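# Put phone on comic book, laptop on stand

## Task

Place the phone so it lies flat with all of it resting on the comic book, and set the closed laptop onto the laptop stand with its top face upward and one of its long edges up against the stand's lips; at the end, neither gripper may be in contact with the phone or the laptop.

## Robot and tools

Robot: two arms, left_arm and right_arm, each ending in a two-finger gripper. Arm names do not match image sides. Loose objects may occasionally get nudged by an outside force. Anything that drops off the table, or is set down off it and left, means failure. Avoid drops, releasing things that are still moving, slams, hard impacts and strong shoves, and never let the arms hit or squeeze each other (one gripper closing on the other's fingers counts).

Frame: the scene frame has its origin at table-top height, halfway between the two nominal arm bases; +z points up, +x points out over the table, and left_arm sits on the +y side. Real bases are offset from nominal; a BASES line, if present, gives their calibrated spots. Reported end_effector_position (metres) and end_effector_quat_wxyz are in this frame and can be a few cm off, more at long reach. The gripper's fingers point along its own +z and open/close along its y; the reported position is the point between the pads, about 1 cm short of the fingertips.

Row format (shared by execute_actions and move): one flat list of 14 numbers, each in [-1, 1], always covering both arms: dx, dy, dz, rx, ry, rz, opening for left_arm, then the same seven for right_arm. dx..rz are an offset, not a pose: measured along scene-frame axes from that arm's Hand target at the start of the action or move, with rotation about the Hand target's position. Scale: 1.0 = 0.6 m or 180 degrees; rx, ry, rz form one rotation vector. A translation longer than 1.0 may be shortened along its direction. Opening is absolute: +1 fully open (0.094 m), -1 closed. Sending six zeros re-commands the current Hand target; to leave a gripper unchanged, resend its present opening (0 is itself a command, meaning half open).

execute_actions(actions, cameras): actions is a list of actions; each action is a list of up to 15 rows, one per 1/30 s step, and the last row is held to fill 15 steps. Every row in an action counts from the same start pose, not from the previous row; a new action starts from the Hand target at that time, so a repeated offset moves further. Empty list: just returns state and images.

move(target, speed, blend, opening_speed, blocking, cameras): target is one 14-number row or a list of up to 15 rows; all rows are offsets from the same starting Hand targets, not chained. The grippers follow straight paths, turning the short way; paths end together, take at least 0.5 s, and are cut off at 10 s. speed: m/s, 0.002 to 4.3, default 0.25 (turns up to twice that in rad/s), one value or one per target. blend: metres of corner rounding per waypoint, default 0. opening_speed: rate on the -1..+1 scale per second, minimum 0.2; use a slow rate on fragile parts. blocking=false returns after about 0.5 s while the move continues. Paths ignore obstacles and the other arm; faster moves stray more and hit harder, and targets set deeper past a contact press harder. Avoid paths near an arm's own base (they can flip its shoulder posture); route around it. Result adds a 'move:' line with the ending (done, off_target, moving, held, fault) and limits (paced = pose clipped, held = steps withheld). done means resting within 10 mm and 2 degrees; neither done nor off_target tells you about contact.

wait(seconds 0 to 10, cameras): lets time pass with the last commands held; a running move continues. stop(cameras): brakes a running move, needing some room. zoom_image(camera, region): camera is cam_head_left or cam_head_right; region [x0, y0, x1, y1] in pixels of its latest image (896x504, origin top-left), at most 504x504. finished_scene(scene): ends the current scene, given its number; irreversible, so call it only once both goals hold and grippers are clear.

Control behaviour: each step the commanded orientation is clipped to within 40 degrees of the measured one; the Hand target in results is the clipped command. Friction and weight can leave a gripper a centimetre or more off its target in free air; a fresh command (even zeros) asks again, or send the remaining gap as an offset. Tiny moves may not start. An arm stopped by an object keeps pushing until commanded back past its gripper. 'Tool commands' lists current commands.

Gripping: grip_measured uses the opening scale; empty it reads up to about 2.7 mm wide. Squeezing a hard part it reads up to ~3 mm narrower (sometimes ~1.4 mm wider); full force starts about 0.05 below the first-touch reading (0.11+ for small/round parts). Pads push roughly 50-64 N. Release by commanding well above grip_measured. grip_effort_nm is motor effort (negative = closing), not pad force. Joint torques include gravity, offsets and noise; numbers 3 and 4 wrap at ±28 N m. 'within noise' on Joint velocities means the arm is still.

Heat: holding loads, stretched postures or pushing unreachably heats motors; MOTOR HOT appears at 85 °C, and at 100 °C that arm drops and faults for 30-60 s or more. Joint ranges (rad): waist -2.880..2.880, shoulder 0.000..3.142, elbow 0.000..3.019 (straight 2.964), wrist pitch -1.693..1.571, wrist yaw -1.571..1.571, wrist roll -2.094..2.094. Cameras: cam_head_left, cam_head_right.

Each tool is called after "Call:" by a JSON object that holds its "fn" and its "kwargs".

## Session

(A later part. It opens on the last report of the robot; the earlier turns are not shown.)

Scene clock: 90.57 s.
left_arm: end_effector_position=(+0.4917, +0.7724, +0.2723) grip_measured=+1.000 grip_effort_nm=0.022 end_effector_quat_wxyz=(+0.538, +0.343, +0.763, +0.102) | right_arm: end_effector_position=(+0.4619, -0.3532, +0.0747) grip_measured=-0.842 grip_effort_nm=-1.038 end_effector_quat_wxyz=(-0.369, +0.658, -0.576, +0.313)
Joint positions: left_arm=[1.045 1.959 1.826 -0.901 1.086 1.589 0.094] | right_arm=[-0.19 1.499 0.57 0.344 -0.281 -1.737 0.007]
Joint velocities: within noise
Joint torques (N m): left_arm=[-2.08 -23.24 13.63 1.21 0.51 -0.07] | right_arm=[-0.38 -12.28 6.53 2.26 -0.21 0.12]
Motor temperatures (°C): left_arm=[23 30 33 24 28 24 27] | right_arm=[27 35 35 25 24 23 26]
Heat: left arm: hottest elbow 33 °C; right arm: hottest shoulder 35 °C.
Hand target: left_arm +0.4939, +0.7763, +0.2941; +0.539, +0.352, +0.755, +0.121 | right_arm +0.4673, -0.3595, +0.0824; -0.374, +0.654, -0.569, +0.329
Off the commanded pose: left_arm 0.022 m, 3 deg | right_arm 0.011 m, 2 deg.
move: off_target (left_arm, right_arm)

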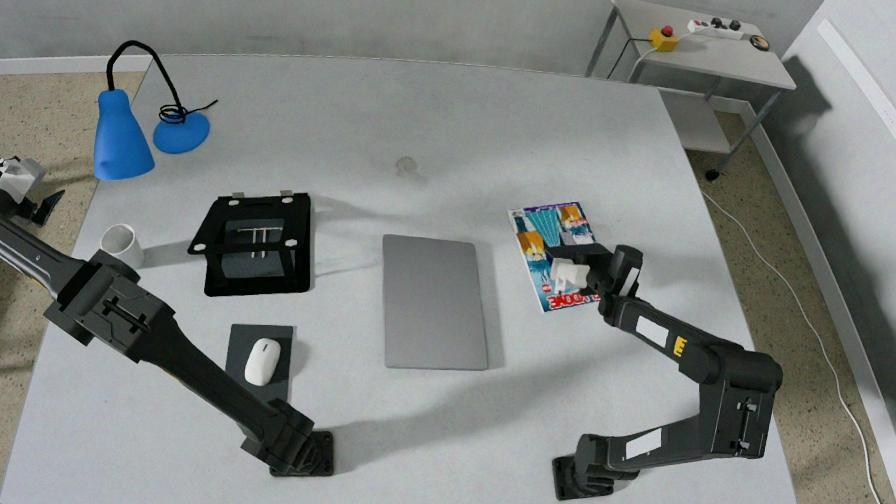

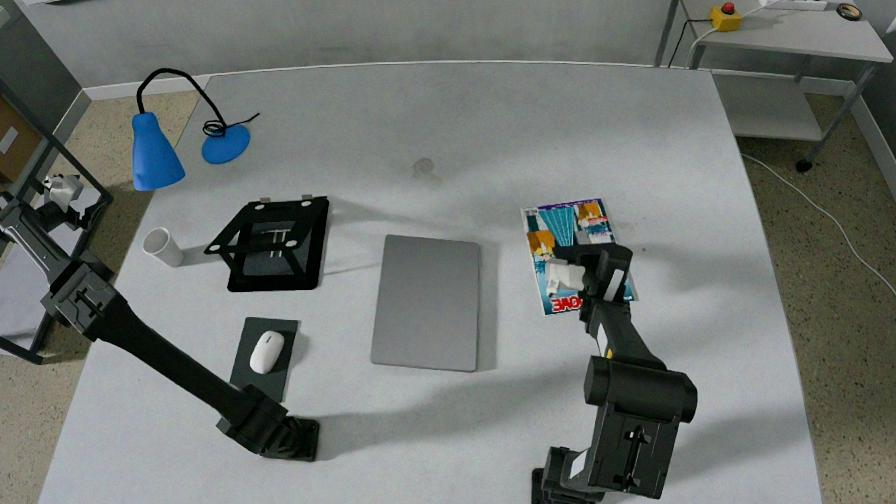

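Call:
{"fn": "move", "kwargs": {"target": [[0,0,0,0,0,0,1,0.05,0.047,0,0,0,0,-1],[0,0,0,0,0,0,1,0.05,0.047,-0.068,0,0,0,-1]], "speed": 0.12}}

Call:
{"fn": "zoom_image", "kwargs": {"camera": "cam_head_left", "region": [480, 150, 660, 330]}}

Call:
{"fn": "zoom_image", "kwargs": {"camera": "cam_head_right", "region": [480, 150, 660, 330]}}

Scene clock: 100.97 s.
left_arm: end_effector_position=(+0.4917, +0.7724, +0.2723) grip_measured=+1.000 grip_effort_nm=0.027 end_effector_quat_wxyz=(+0.538, +0.343, +0.763, +0.102) | right_arm: end_effector_position=(+0.4820, -0.3336, +0.0431) grip_measured=-0.842 grip_effort_nm=-1.038 end_effector_quat_wxyz=(-0.369, +0.656, -0.570, +0.329)
Joint positions: left_arm=[1.045 1.959 1.826 -0.901 1.086 1.589 0.094] | right_arm=[-0.122 1.644 0.583 0.512 -0.209 -1.709 0.007]
Joint velocities: within noise
Joint torques (N m): left_arm=[-1.67 -23.24 13.75 1.2 0.48 -0.07] | right_arm=[1.03 -10.58 7.84 1.51 -0.09 0.31]
Motor temperatures (°C): left_arm=[23 30 34 24 28 24 27] | right_arm=[27 34 35 25 24 23 27]
Heat: left arm: hottest elbow 34 °C; right arm: hottest elbow 35 °C.
Hand target: left_arm +0.4939, +0.7763, +0.2941; +0.539, +0.352, +0.755, +0.121 | right_arm +0.4971, -0.3314, +0.0415; -0.374, +0.654, -0.569, +0.329
Off the commanded pose: left_arm 0.022 m, 3 deg | right_arm 0.015 m, 1 deg.
move: off_target (left_arm, right_arm)

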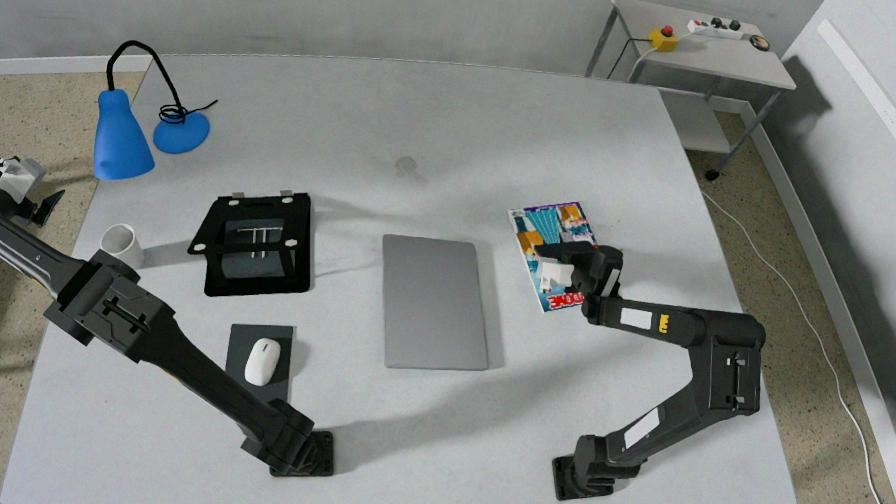

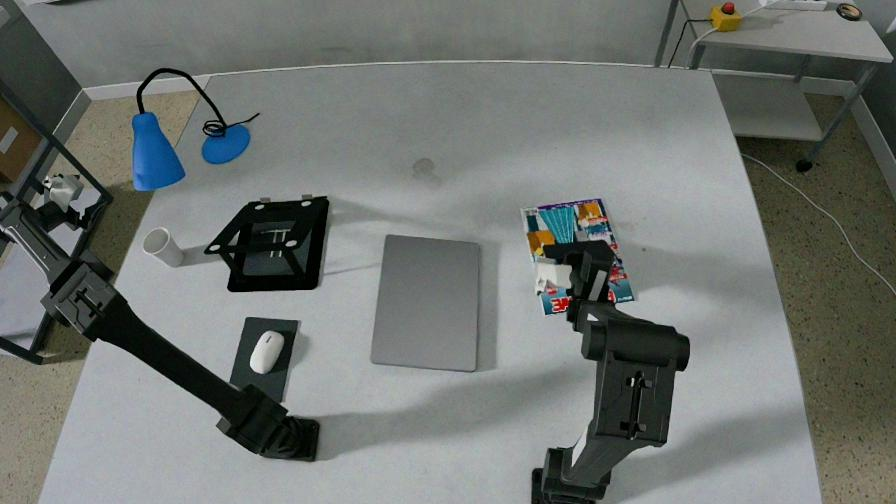

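Scaled by 2.800.

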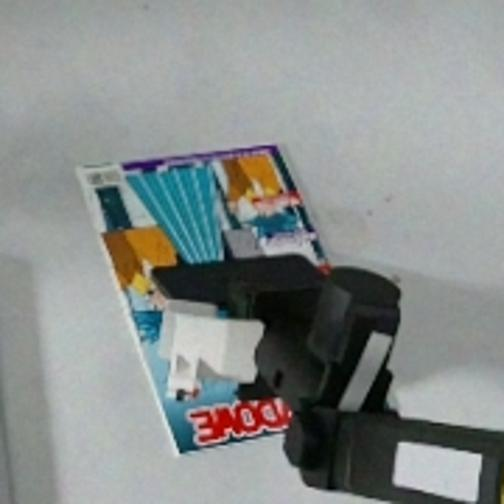

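Scaled by 2.800.

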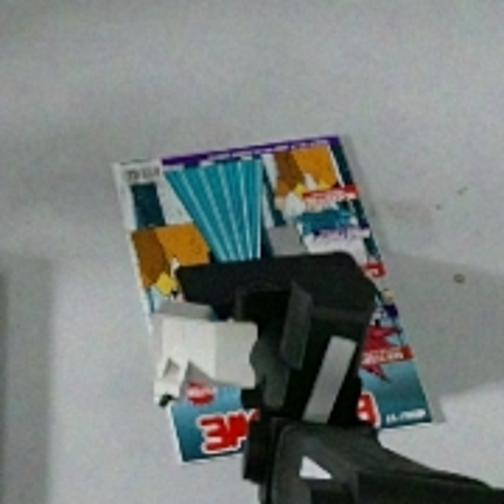

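Call:
{"fn": "move", "kwargs": {"target": [[0,0,0,0,0,0,1,0.03,0.03,0,0,0,0,-1],[0,0,0,0,0,0,1,0.03,0.03,-0.035,0,0,0,-1]], "speed": 0.1}}

Call:
{"fn": "zoom_image", "kwargs": {"camera": "cam_head_left", "region": [480, 150, 660, 330]}}

Call:
{"fn": "zoom_image", "kwargs": {"camera": "cam_head_right", "region": [480, 150, 660, 330]}}

Scene clock: 105.37 s.
left_arm: end_effector_position=(+0.4917, +0.7724, +0.2723) grip_measured=+1.000 grip_effort_nm=0.022 end_effector_quat_wxyz=(+0.538, +0.343, +0.763, +0.102) | right_arm: end_effector_position=(+0.5087, -0.3198, +0.0396) grip_measured=-0.842 grip_effort_nm=-1.043 end_effector_quat_wxyz=(-0.379, +0.650, -0.561, +0.346)
Joint positions: left_arm=[1.045 1.959 1.826 -0.901 1.086 1.589 0.094] | right_arm=[-0.077 1.72 0.634 0.585 -0.167 -1.689 0.007]
Joint velocities: within noise
Joint torques (N m): left_arm=[-1.49 -23.41 13.63 1.22 0.49 -0.06] | right_arm=[1.32 -10.29 6.89 1.17 -0.02 0.35]
Motor temperatures (°C): left_arm=[23 30 34 24 28 24 27] | right_arm=[27 34 35 25 24 23 27]
Heat: left arm: hottest elbow 34 °C; right arm: hottest elbow 35 °C.
Hand target: left_arm +0.4939, +0.7763, +0.2941; +0.539, +0.352, +0.755, +0.121 | right_arm +0.5153, -0.3134, +0.0206; -0.374, +0.654, -0.569, +0.329
Off the commanded pose: left_arm 0.022 m, 3 deg | right_arm 0.021 m, 2 deg.
move: off_target (left_arm, right_arm)

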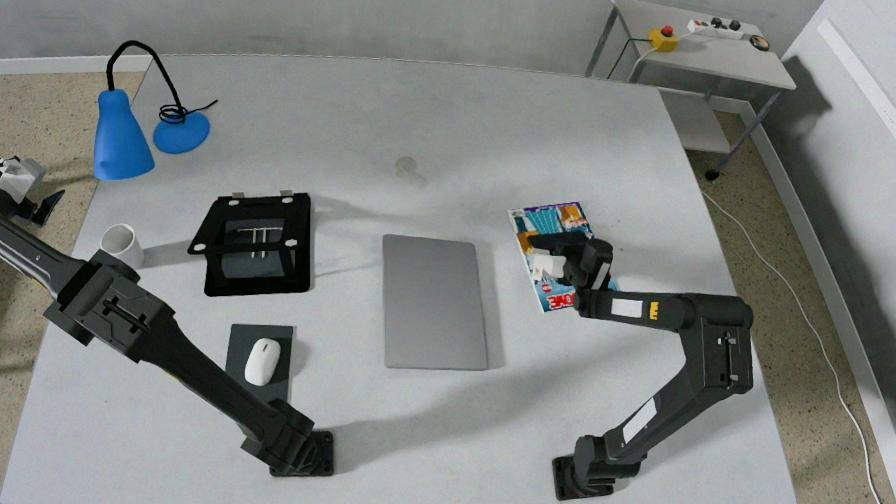

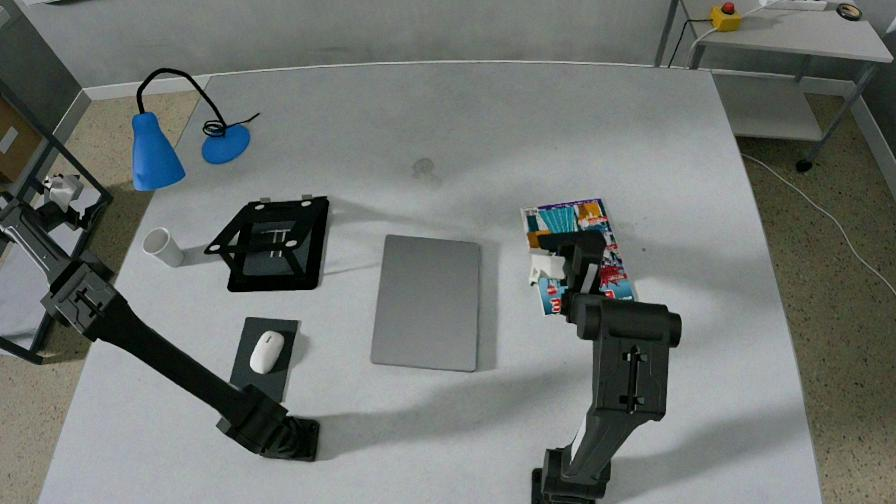

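Scaled by 2.800.

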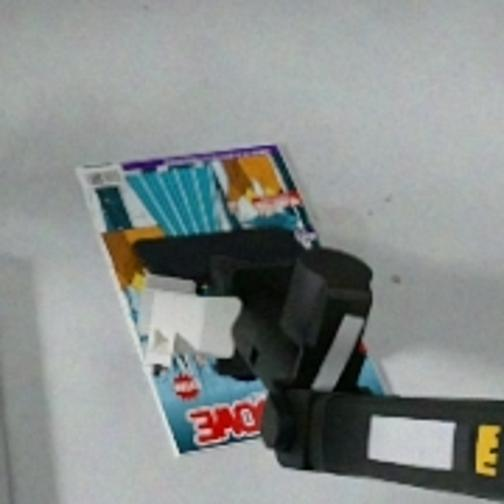

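Scaled by 2.800.

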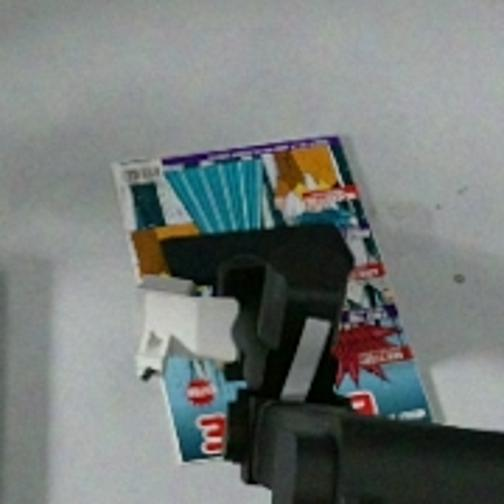

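Call:
{"fn": "move", "kwargs": {"target": [0,0,0,0,0,0,1,-0.01,0,-0.008,0.014,-0.082,0,-1], "speed": 0.1}}

Call:
{"fn": "zoom_image", "kwargs": {"camera": "cam_head_left", "region": [480, 150, 660, 330]}}

Scene clock: 111.97 s.
left_arm: end_effector_position=(+0.4917, +0.7724, +0.2723) grip_measured=+1.000 grip_effort_nm=0.022 end_effector_quat_wxyz=(+0.538, +0.343, +0.763, +0.102) | right_arm: end_effector_position=(+0.5174, -0.3152, +0.0402) grip_measured=-0.842 grip_effort_nm=-1.043 end_effector_quat_wxyz=(-0.467, +0.591, -0.512, +0.414)
Joint positions: left_arm=[1.045 1.959 1.826 -0.901 1.086 1.589 0.094] | right_arm=[-0.077 1.911 0.596 1.088 -0.198 -1.628 0.007]
Joint velocities: within noise
Joint torques (N m): left_arm=[-1.32 -23.82 13.6 0.98 0.52 -0.06] | right_arm=[0.56 -11.81 2.59 1.95 -0.1 0.29]
Motor temperatures (°C): left_arm=[23 31 34 24 28 24 27] | right_arm=[27 34 34 25 24 23 27]
Heat: left arm: hottest elbow 34 °C; right arm: hottest shoulder 34 °C.
Hand target: left_arm +0.4939, +0.7763, +0.2941; +0.539, +0.352, +0.755, +0.121 | right_arm +0.5092, -0.3134, +0.0157; -0.459, +0.598, -0.524, +0.398
Off the commanded pose: left_arm 0.022 m, 3 deg | right_arm 0.026 m, 3 deg.
move: off_target (left_arm, right_arm)

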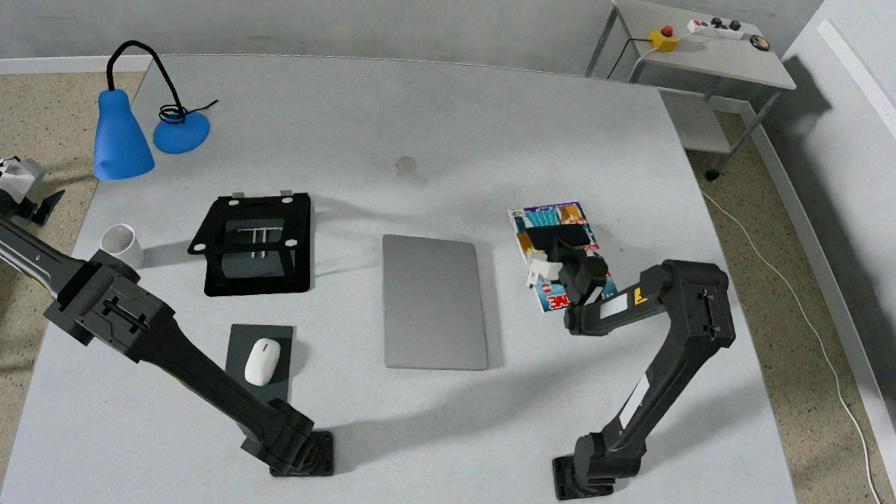

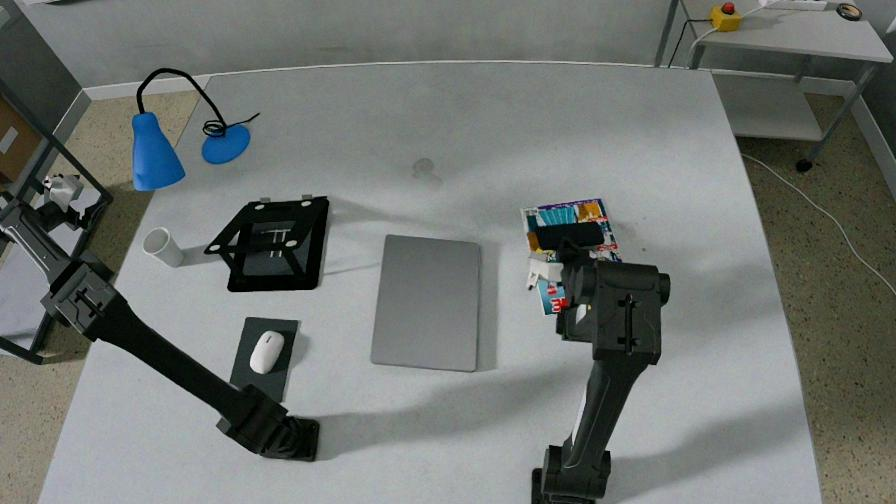

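Scaled by 2.800.

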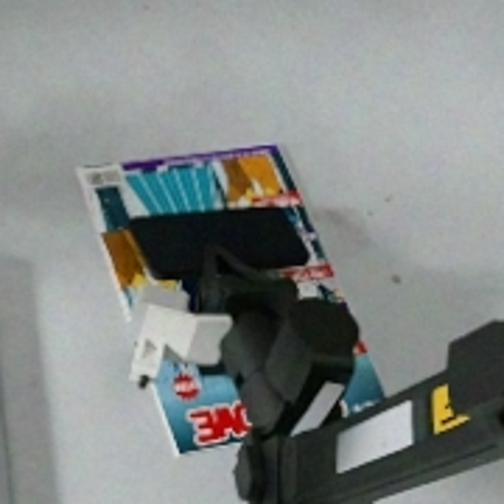

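Call:
{"fn": "move", "kwargs": {"target": [0,0,0,0,0,0,1,0,0,0.025,0,0.03,0,-1], "speed": 0.1, "cameras": []}}

Call:
{"fn": "move", "kwargs": {"target": [0,0,0,0,0,0,1,0,0,0,0,0,0,-0.5], "opening_speed": 0.2}}

Call:
{"fn": "zoom_image", "kwargs": {"camera": "cam_head_left", "region": [480, 150, 660, 330]}}

Scene clock: 117.00 s.
left_arm: end_effector_position=(+0.4917, +0.7724, +0.2723) grip_measured=+1.000 grip_effort_nm=0.017 end_effector_quat_wxyz=(+0.538, +0.343, +0.763, +0.102) | right_arm: end_effector_position=(+0.5110, -0.3147, +0.0338) grip_measured=-0.842 grip_effort_nm=-1.038 end_effector_quat_wxyz=(-0.436, +0.616, -0.536, +0.379)
Joint positions: left_arm=[1.045 1.959 1.826 -0.901 1.086 1.589 0.094] | right_arm=[-0.077 1.837 0.596 0.894 -0.198 -1.641 0.007]
Joint velocities: within noise
Joint torques (N m): left_arm=[-1.49 -23.71 13.65 1.18 0.53 -0.06] | right_arm=[0.62 -15.56 3.93 0.76 -0.02 0.34]
Motor temperatures (°C): left_arm=[23 31 34 24 28 24 27] | right_arm=[27 34 33 25 24 23 27]
Heat: left arm: hottest elbow 34 °C; right arm: hottest shoulder 34 °C.
Hand target: left_arm +0.4939, +0.7763, +0.2941; +0.539, +0.352, +0.755, +0.121 | right_arm +0.5093, -0.3134, +0.0309; -0.434, +0.616, -0.545, +0.369
Off the commanded pose: left_arm 0.022 m, 3 deg | right_arm 0.004 m, 1 deg.
move: off_target (left_arm)
No camera images: "cameras" was empty.

Scene clock: 119.77 s.
left_arm: end_effector_position=(+0.4917, +0.7724, +0.2723) grip_measured=+1.000 grip_effort_nm=0.027 end_effector_quat_wxyz=(+0.538, +0.343, +0.763, +0.102) | right_arm: end_effector_position=(+0.5095, -0.3147, +0.0298) grip_measured=-0.502 grip_effort_nm=0.056 end_effector_quat_wxyz=(-0.432, +0.617, -0.542, +0.372)
Joint positions: left_arm=[1.045 1.959 1.826 -0.901 1.086 1.589 0.094] | right_arm=[-0.077 1.837 0.596 0.877 -0.197 -1.636 0.023]
Joint velocities: within noise
Joint torques (N m): left_arm=[-1.67 -24.29 13.67 1.02 0.5 -0.03] | right_arm=[0.56 -15.5 3.96 1.32 -0.03 0.31]
Motor temperatures (°C): left_arm=[23 31 34 24 28 24 27] | right_arm=[27 34 33 25 24 23 27]
Heat: left arm: hottest elbow 34 °C; right arm: hottest shoulder 34 °C.
Hand target: left_arm +0.4939, +0.7763, +0.2941; +0.539, +0.352, +0.755, +0.121 | right_arm +0.5093, -0.3134, +0.0309; -0.434, +0.616, -0.545, +0.369
Off the commanded pose: left_arm 0.022 m, 3 deg | right_arm 0.002 m, 1 deg.
move: off_target (left_arm)

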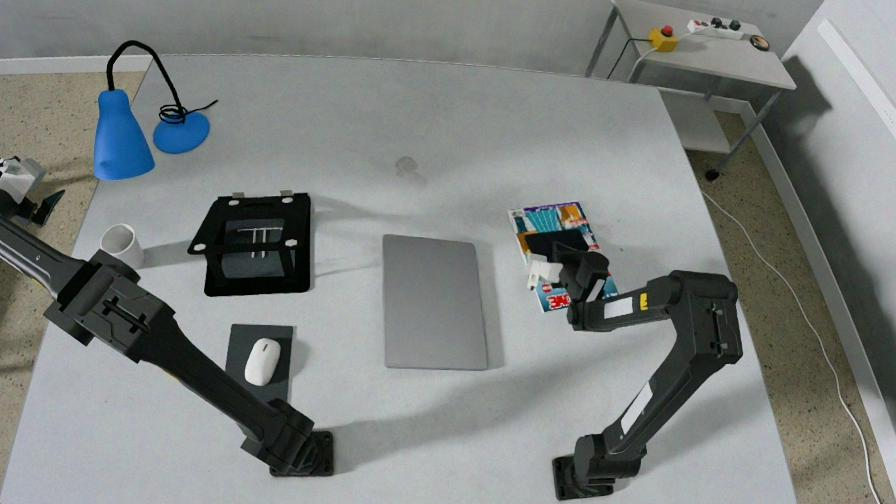

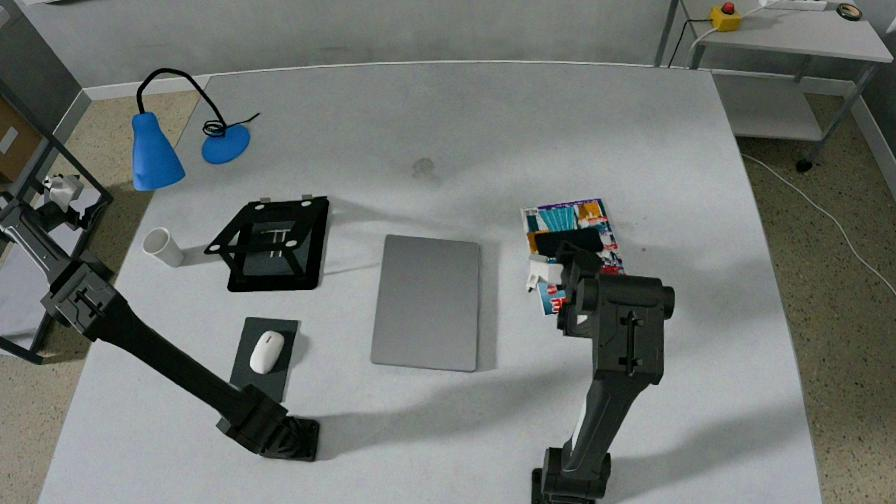

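Scaled by 2.800.

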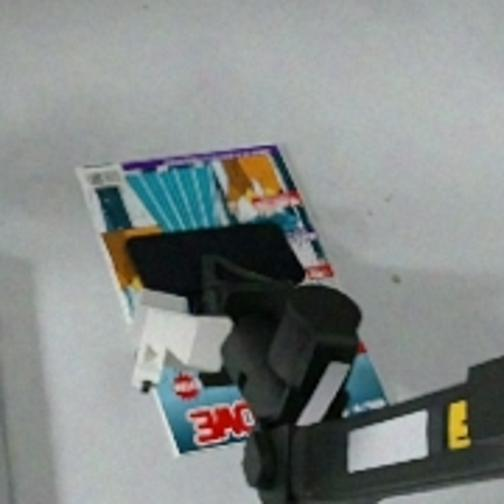

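Call:
{"fn": "move", "kwargs": {"target": [[0,0,0,0,0,0,1,-0.2,-0.035,0.045,0,0,0,-0.5],[0,0,0,0,0,0,1,-0.35,-0.06,0.35,0,0,0,-0.5]], "speed": 0.15}}

Call:
{"fn": "zoom_image", "kwargs": {"camera": "cam_head_left", "region": [480, 150, 660, 330]}}

Call:
{"fn": "zoom_image", "kwargs": {"camera": "cam_head_right", "region": [480, 150, 660, 330]}}

Scene clock: 126.17 s.
left_arm: end_effector_position=(+0.4917, +0.7724, +0.2723) grip_measured=+1.000 grip_effort_nm=0.022 end_effector_quat_wxyz=(+0.538, +0.343, +0.763, +0.102) | right_arm: end_effector_position=(+0.2898, -0.3419, +0.2019) grip_measured=-0.501 grip_effort_nm=0.061 end_effector_quat_wxyz=(-0.426, +0.623, -0.560, +0.341)
Joint positions: left_arm=[1.045 1.959 1.826 -0.901 1.086 1.589 0.094] | right_arm=[-0.344 0.549 0.334 -0.252 -0.456 -1.731 0.023]
Joint velocities: within noise
Joint torques (N m): left_arm=[-1.61 -23.71 13.55 1.21 0.5 0.01] | right_arm=[-0.44 -2.08 14.13 1.31 -0.18 0.16]
Motor temperatures (°C): left_arm=[23 31 34 24 28 24 27] | right_arm=[27 34 33 25 24 23 26]
Heat: left arm: hottest elbow 34 °C; right arm: hottest shoulder 34 °C.
Hand target: left_arm +0.4939, +0.7763, +0.2941; +0.539, +0.352, +0.755, +0.121 | right_arm +0.2993, -0.3494, +0.2409; -0.434, +0.616, -0.545, +0.369
Off the commanded pose: left_arm 0.022 m, 3 deg | right_arm 0.041 m, 4 deg.
move: off_target (left_arm, right_arm)

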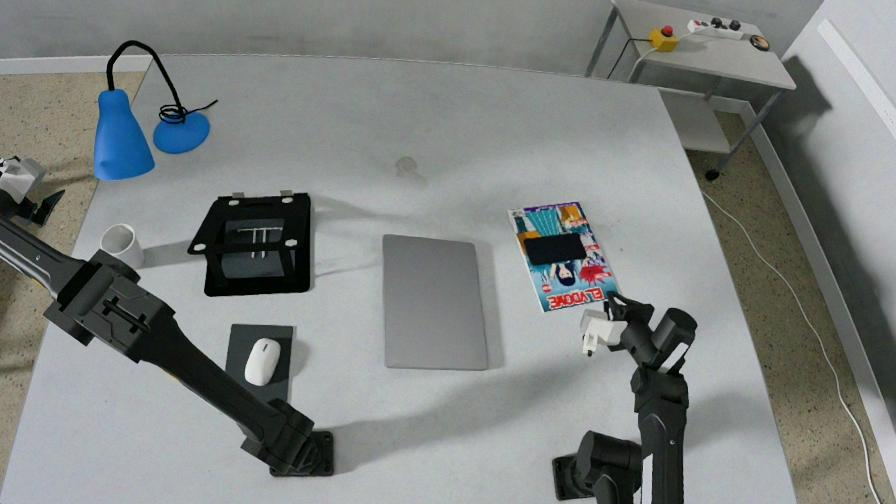

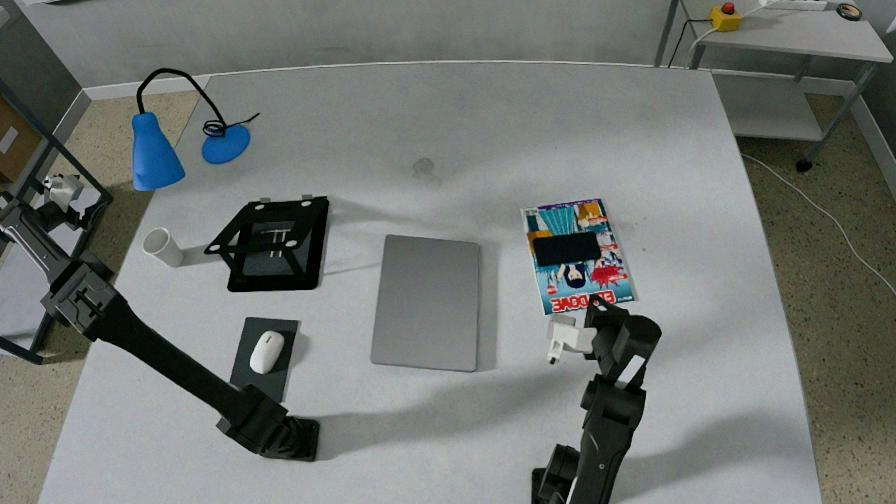

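Scaled by 2.800.

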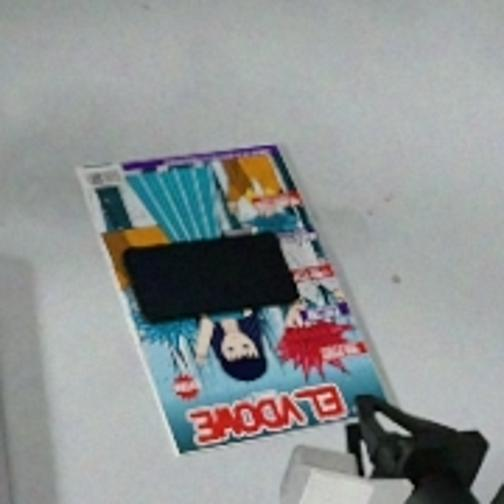

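Scaled by 2.800.

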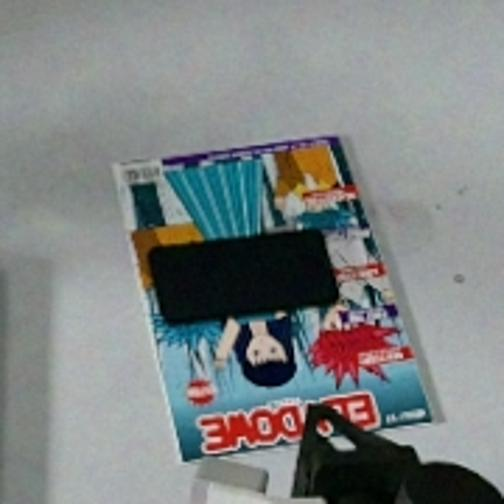

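Call:
{"fn": "move", "kwargs": {"target": [[-0.257,-0.8,0.1,0.201,-0.215,-0.367,0.3,0,0,0,0,0,0,-0.5],[-0.257,-0.867,-0.2,0.201,-0.215,-0.367,0.3,0,0,0,0,0,0,-0.5]], "speed": 0.4, "blend": 0.03}}

Call:
{"fn": "zoom_image", "kwargs": {"camera": "cam_head_left", "region": [300, 210, 500, 390]}}

Call:
{"fn": "zoom_image", "kwargs": {"camera": "cam_head_right", "region": [300, 210, 500, 390]}}

Scene clock: 162.03 s.
left_arm: end_effector_position=(+0.3380, +0.2587, +0.1741) grip_measured=+0.302 grip_effort_nm=-0.085 end_effector_quat_wxyz=(+0.668, +0.671, +0.227, +0.228) | right_arm: end_effector_position=(+0.2891, -0.3418, +0.2027) grip_measured=-0.501 grip_effort_nm=0.061 end_effector_quat_wxyz=(-0.427, +0.623, -0.560, +0.342)
Joint positions: left_arm=[0.618 1.204 0.309 0.395 1.561 2.074 0.061] | right_arm=[-0.345 0.543 0.334 -0.256 -0.457 -1.732 0.023]
Joint velocities: within noise
Joint torques (N m): left_arm=[-2.43 -5.66 7.73 2.03 0.32 -0.01] | right_arm=[-0.32 -1.67 14.15 1.17 -0.19 0.15]
Motor temperatures (°C): left_arm=[23 31 35 24 28 24 27] | right_arm=[27 32 45 25 24 23 26]
Heat: left arm: hottest elbow 35 °C; right arm: hottest elbow 45 °C.
Hand target: left_arm +0.3397, +0.2560, +0.1742; +0.594, +0.775, +0.172, +0.132 | right_arm +0.2993, -0.3494, +0.2410; -0.434, +0.616, -0.545, +0.369
Off the commanded pose: left_arm 0.003 m, 19 deg | right_arm 0.040 m, 4 deg.
joint sent to its limit (left arm) — joint 5 (wrist yaw), upper limit; joint 6 (wrist roll), upper limit. The joint targets are off in orientation, not in position.
move: off_target (left_arm, right_arm)

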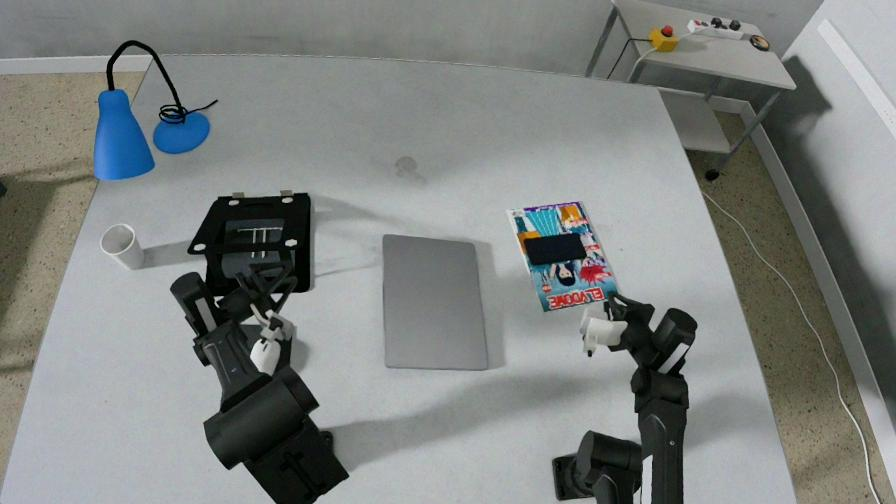

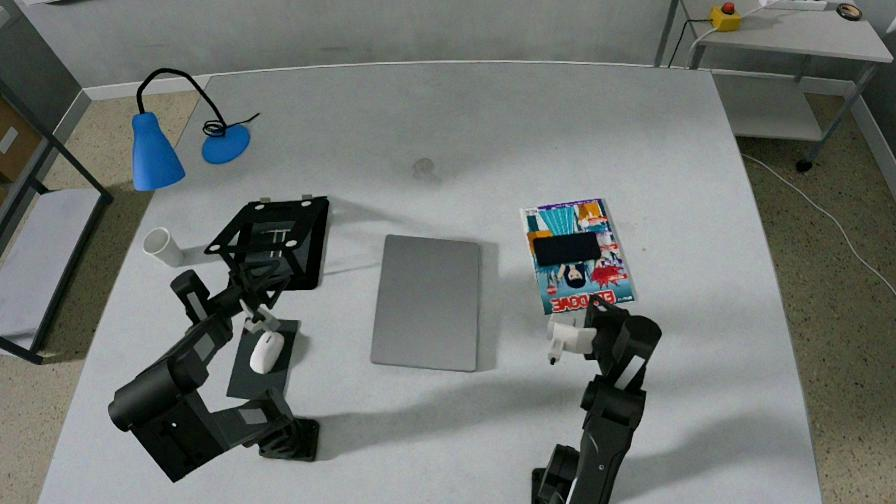

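Scaled by 2.520.

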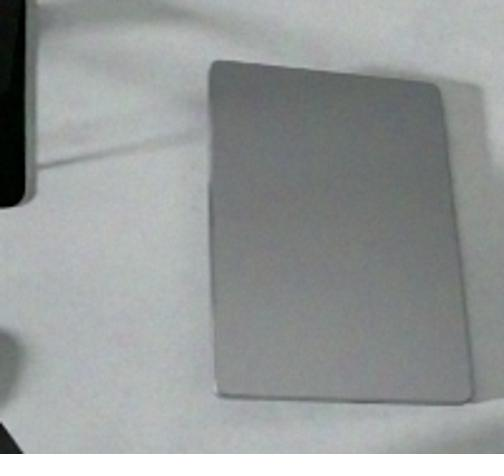

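Scaled by 2.520.

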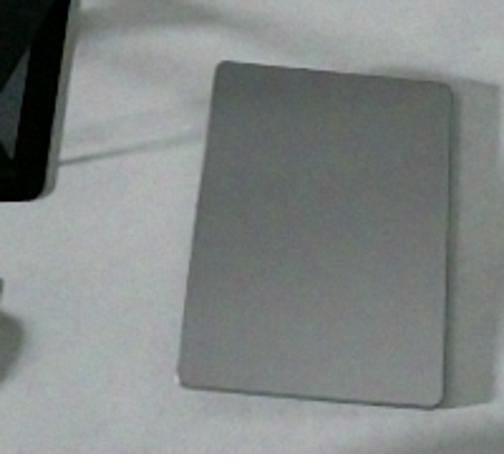

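Call:
{"fn": "move", "kwargs": {"target": [0.05,-0.093,-0.173,0,0,0,-0.2,0,0,0,0,0,0,-0.5], "speed": 0.25}}

Call:
{"fn": "zoom_image", "kwargs": {"camera": "cam_head_left", "region": [240, 210, 440, 390]}}

Call:
{"fn": "zoom_image", "kwargs": {"camera": "cam_head_right", "region": [240, 210, 440, 390]}}

Scene clock: 176.57 s.
left_arm: end_effector_position=(+0.3619, +0.2009, +0.0684) grip_measured=-0.198 grip_effort_nm=-0.085 end_effector_quat_wxyz=(+0.649, +0.706, +0.226, +0.169) | right_arm: end_effector_position=(+0.2890, -0.3417, +0.2027) grip_measured=-0.501 grip_effort_nm=0.061 end_effector_quat_wxyz=(-0.427, +0.623, -0.560, +0.342)
Joint positions: left_arm=[0.378 1.67 0.287 0.817 1.384 2.074 0.038] | right_arm=[-0.345 0.543 0.334 -0.256 -0.458 -1.732 0.023]
Joint velocities: within noise
Joint torques (N m): left_arm=[-2.43 -9.11 5.11 1.55 0.25 0] | right_arm=[-0.32 -1.55 14.13 1.11 -0.2 0.15]
Motor temperatures (°C): left_arm=[23 30 34 24 28 24 27] | right_arm=[27 32 47 25 24 23 26]
Heat: left arm: hottest elbow 34 °C; right arm: hottest elbow 47 °C.
Hand target: left_arm +0.3697, +0.2001, +0.0704; +0.594, +0.775, +0.172, +0.132 | right_arm +0.2993, -0.3494, +0.2410; -0.434, +0.616, -0.545, +0.369
Off the commanded pose: left_arm 0.008 m, 13 deg | right_arm 0.040 m, 4 deg.
joint sent to its limit (left arm) — joint 6 (wrist roll), upper limit. The joint targets are off in orientation, not in position.
move: off_target (left_arm, right_arm)

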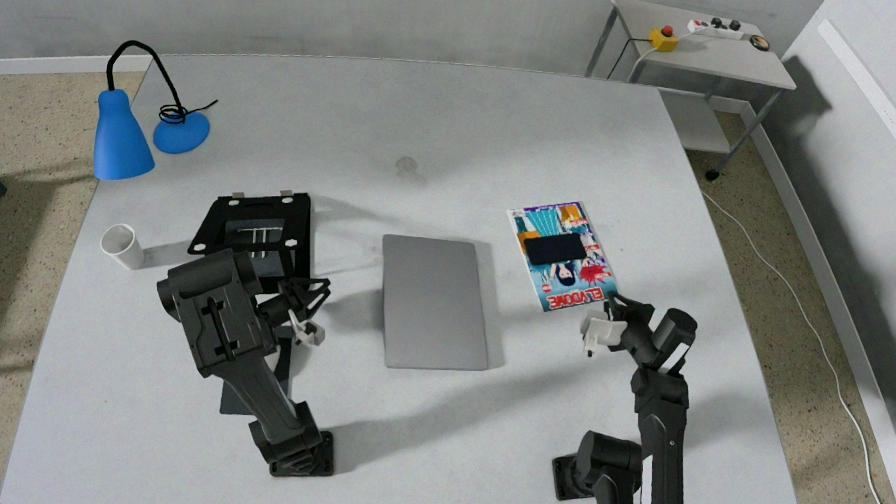

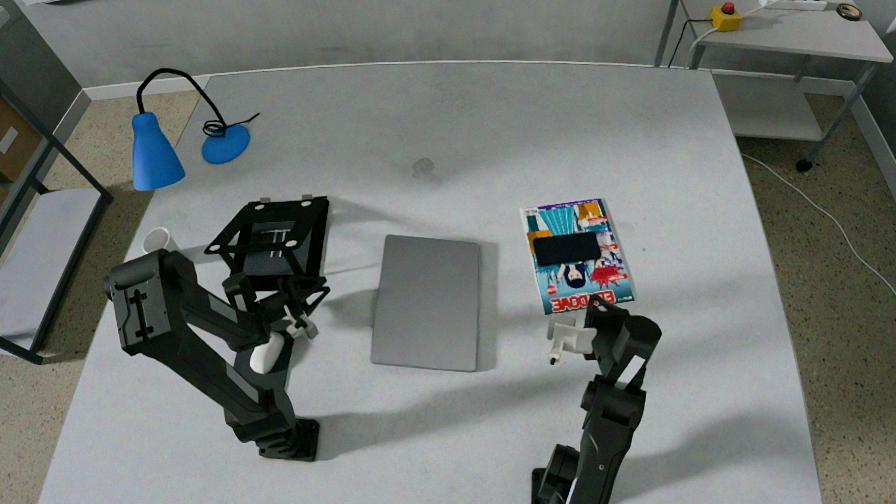

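Scaled by 2.520.

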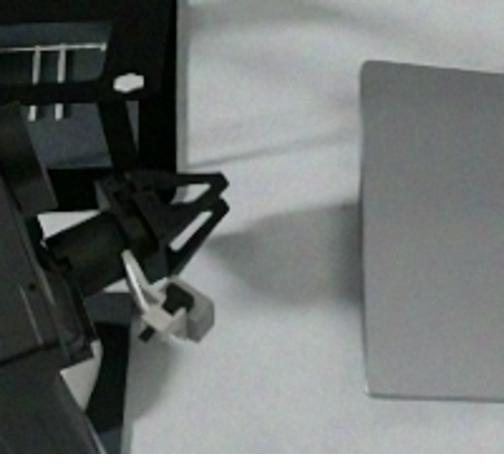

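Scaled by 2.520.

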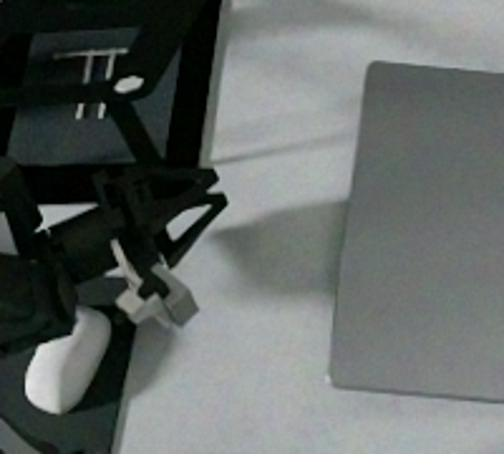

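Call:
{"fn": "move", "kwargs": {"target": [[-0.06,-0.1,-0.02,0,0,0,-0.2,0,0,0,0,0,0,-0.5],[-0.06,-0.1,-0.075,0,0,0,-0.2,0,0,0,0,0,0,-0.5]], "speed": 0.15}}

Call:
{"fn": "zoom_image", "kwargs": {"camera": "cam_head_left", "region": [300, 230, 440, 350]}}

Call:
{"fn": "zoom_image", "kwargs": {"camera": "cam_head_right", "region": [300, 230, 440, 350]}}

Scene clock: 182.20 s.
left_arm: end_effector_position=(+0.3371, +0.1439, +0.0390) grip_measured=-0.198 grip_effort_nm=-0.081 end_effector_quat_wxyz=(+0.626, +0.737, +0.191, +0.165) | right_arm: end_effector_position=(+0.2890, -0.3417, +0.2027) grip_measured=-0.501 grip_effort_nm=0.056 end_effector_quat_wxyz=(-0.427, +0.623, -0.560, +0.342)
Joint positions: left_arm=[0.19 1.792 0.203 1.077 1.237 2.064 0.038] | right_arm=[-0.345 0.543 0.334 -0.256 -0.458 -1.732 0.023]
Joint velocities: within noise
Joint torques (N m): left_arm=[-2.2 -5.42 1.26 1.25 -0.13 0.13] | right_arm=[-0.38 -1.67 14.16 1.14 -0.2 0.14]
Motor temperatures (°C): left_arm=[23 29 34 24 28 24 27] | right_arm=[27 32 48 25 24 23 26]
Heat: left arm: hottest elbow 34 °C; right arm: hottest elbow 48 °C.
Hand target: left_arm +0.3337, +0.1402, +0.0254; +0.594, +0.775, +0.172, +0.132 | right_arm +0.2993, -0.3494, +0.2410; -0.434, +0.616, -0.545, +0.369
Off the commanded pose: left_arm 0.014 m, 7 deg | right_arm 0.040 m, 4 deg.
joint sent to its limit (left arm) — joint 6 (wrist roll), upper limit. The joint targets are off in orientation, not in position.
move: off_target (left_arm, right_arm)

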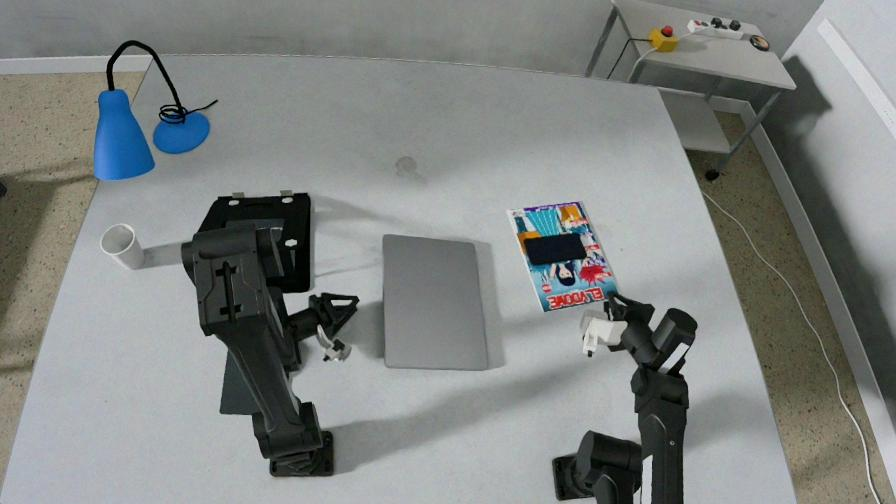

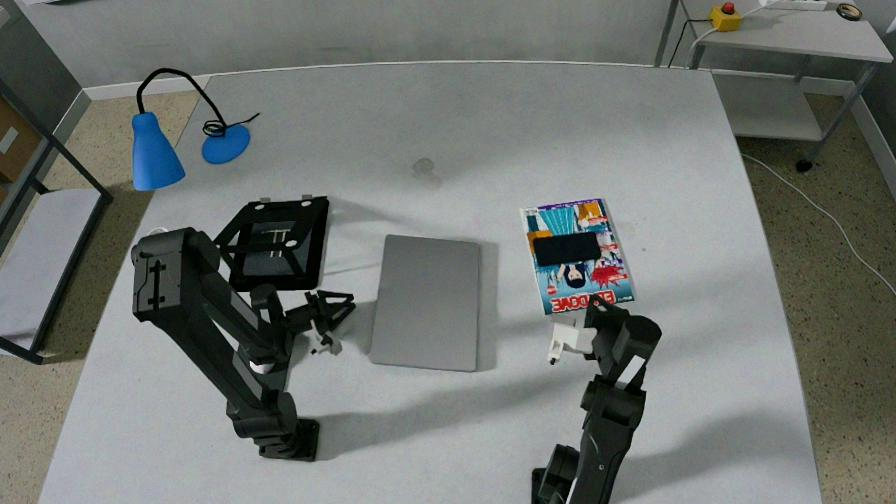

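Scaled by 3.600.

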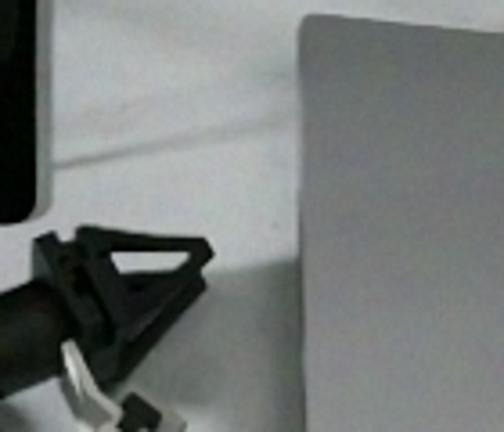

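Scaled by 3.600.

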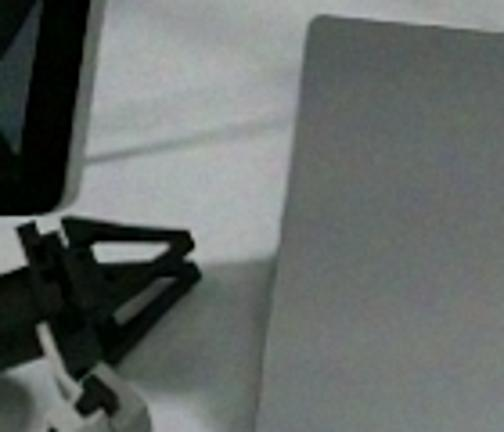

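Call:
{"fn": "move", "kwargs": {"target": [[0,-0.03,0,0,0,0,0.0,0,0,0,0,0,0,-0.5],[-0.01,-0.09,0,0,0,0,0.0,0,0,0,0,0,0,-0.5]], "speed": 0.1}}

Call:
{"fn": "zoom_image", "kwargs": {"camera": "cam_head_left", "region": [320, 240, 440, 340]}}

Call:
{"fn": "zoom_image", "kwargs": {"camera": "cam_head_right", "region": [320, 240, 440, 340]}}

Scene clock: 188.07 s.
left_arm: end_effector_position=(+0.3355, +0.0937, +0.0328) grip_measured=-0.002 grip_effort_nm=0.129 end_effector_quat_wxyz=(+0.597, +0.769, +0.170, +0.150) | right_arm: end_effector_position=(+0.2890, -0.3417, +0.2027) grip_measured=-0.501 grip_effort_nm=0.061 end_effector_quat_wxyz=(-0.427, +0.623, -0.560, +0.342)
Joint positions: left_arm=[-0.026 1.739 0.203 1.027 1.052 2.052 0.047] | right_arm=[-0.345 0.543 0.334 -0.256 -0.458 -1.732 0.023]
Joint velocities: within noise
Joint torques (N m): left_arm=[-3.72 -7.47 1.55 0.79 -0.03 -0.02] | right_arm=[-0.38 -1.73 14.17 1.14 -0.19 0.16]
Motor temperatures (°C): left_arm=[23 29 33 24 27 24 27] | right_arm=[27 31 49 25 24 23 26]
Heat: left arm: hottest elbow 33 °C; right arm: hottest elbow 49 °C.
Hand target: left_arm +0.3277, +0.0862, +0.0254; +0.594, +0.775, +0.172, +0.132 | right_arm +0.2993, -0.3494, +0.2410; -0.434, +0.616, -0.544, +0.369
Off the commanded pose: left_arm 0.013 m, 2 deg | right_arm 0.040 m, 4 deg.
move: off_target (left_arm, right_arm)

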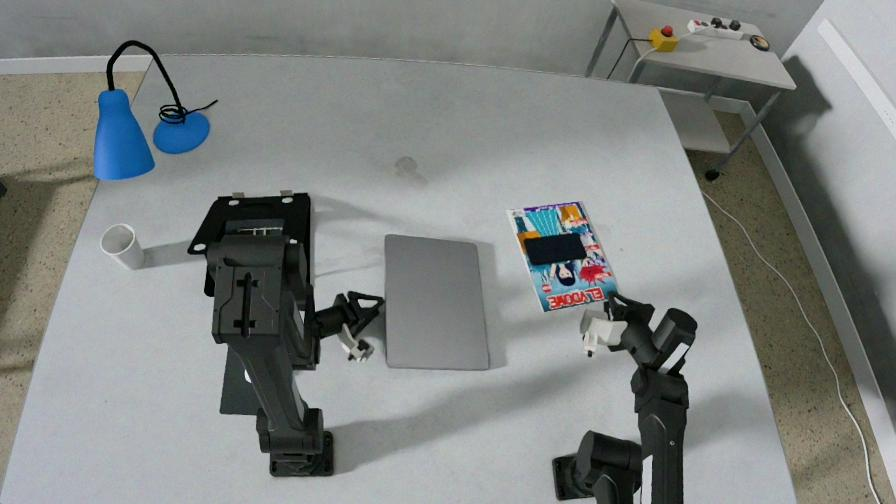

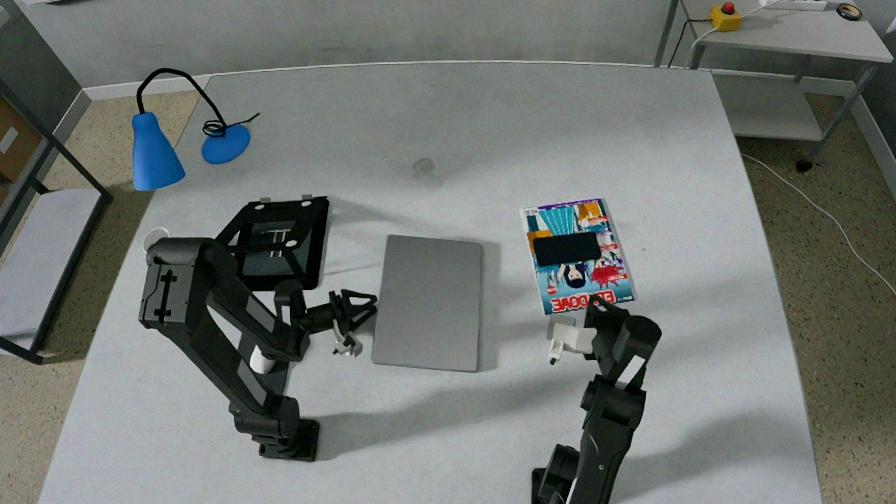

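Scaled by 4.200.

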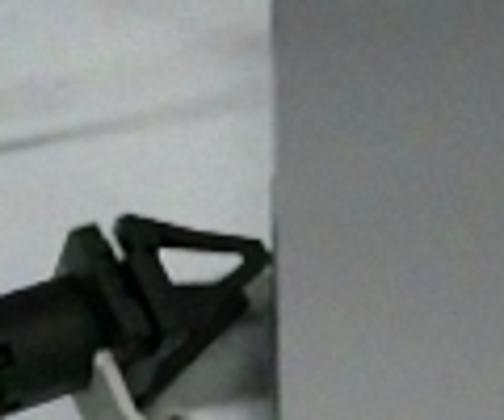

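Scaled by 4.200.

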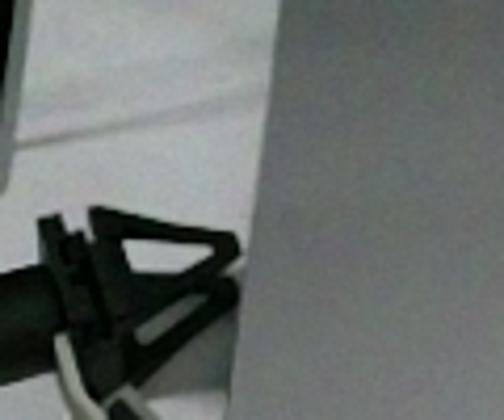

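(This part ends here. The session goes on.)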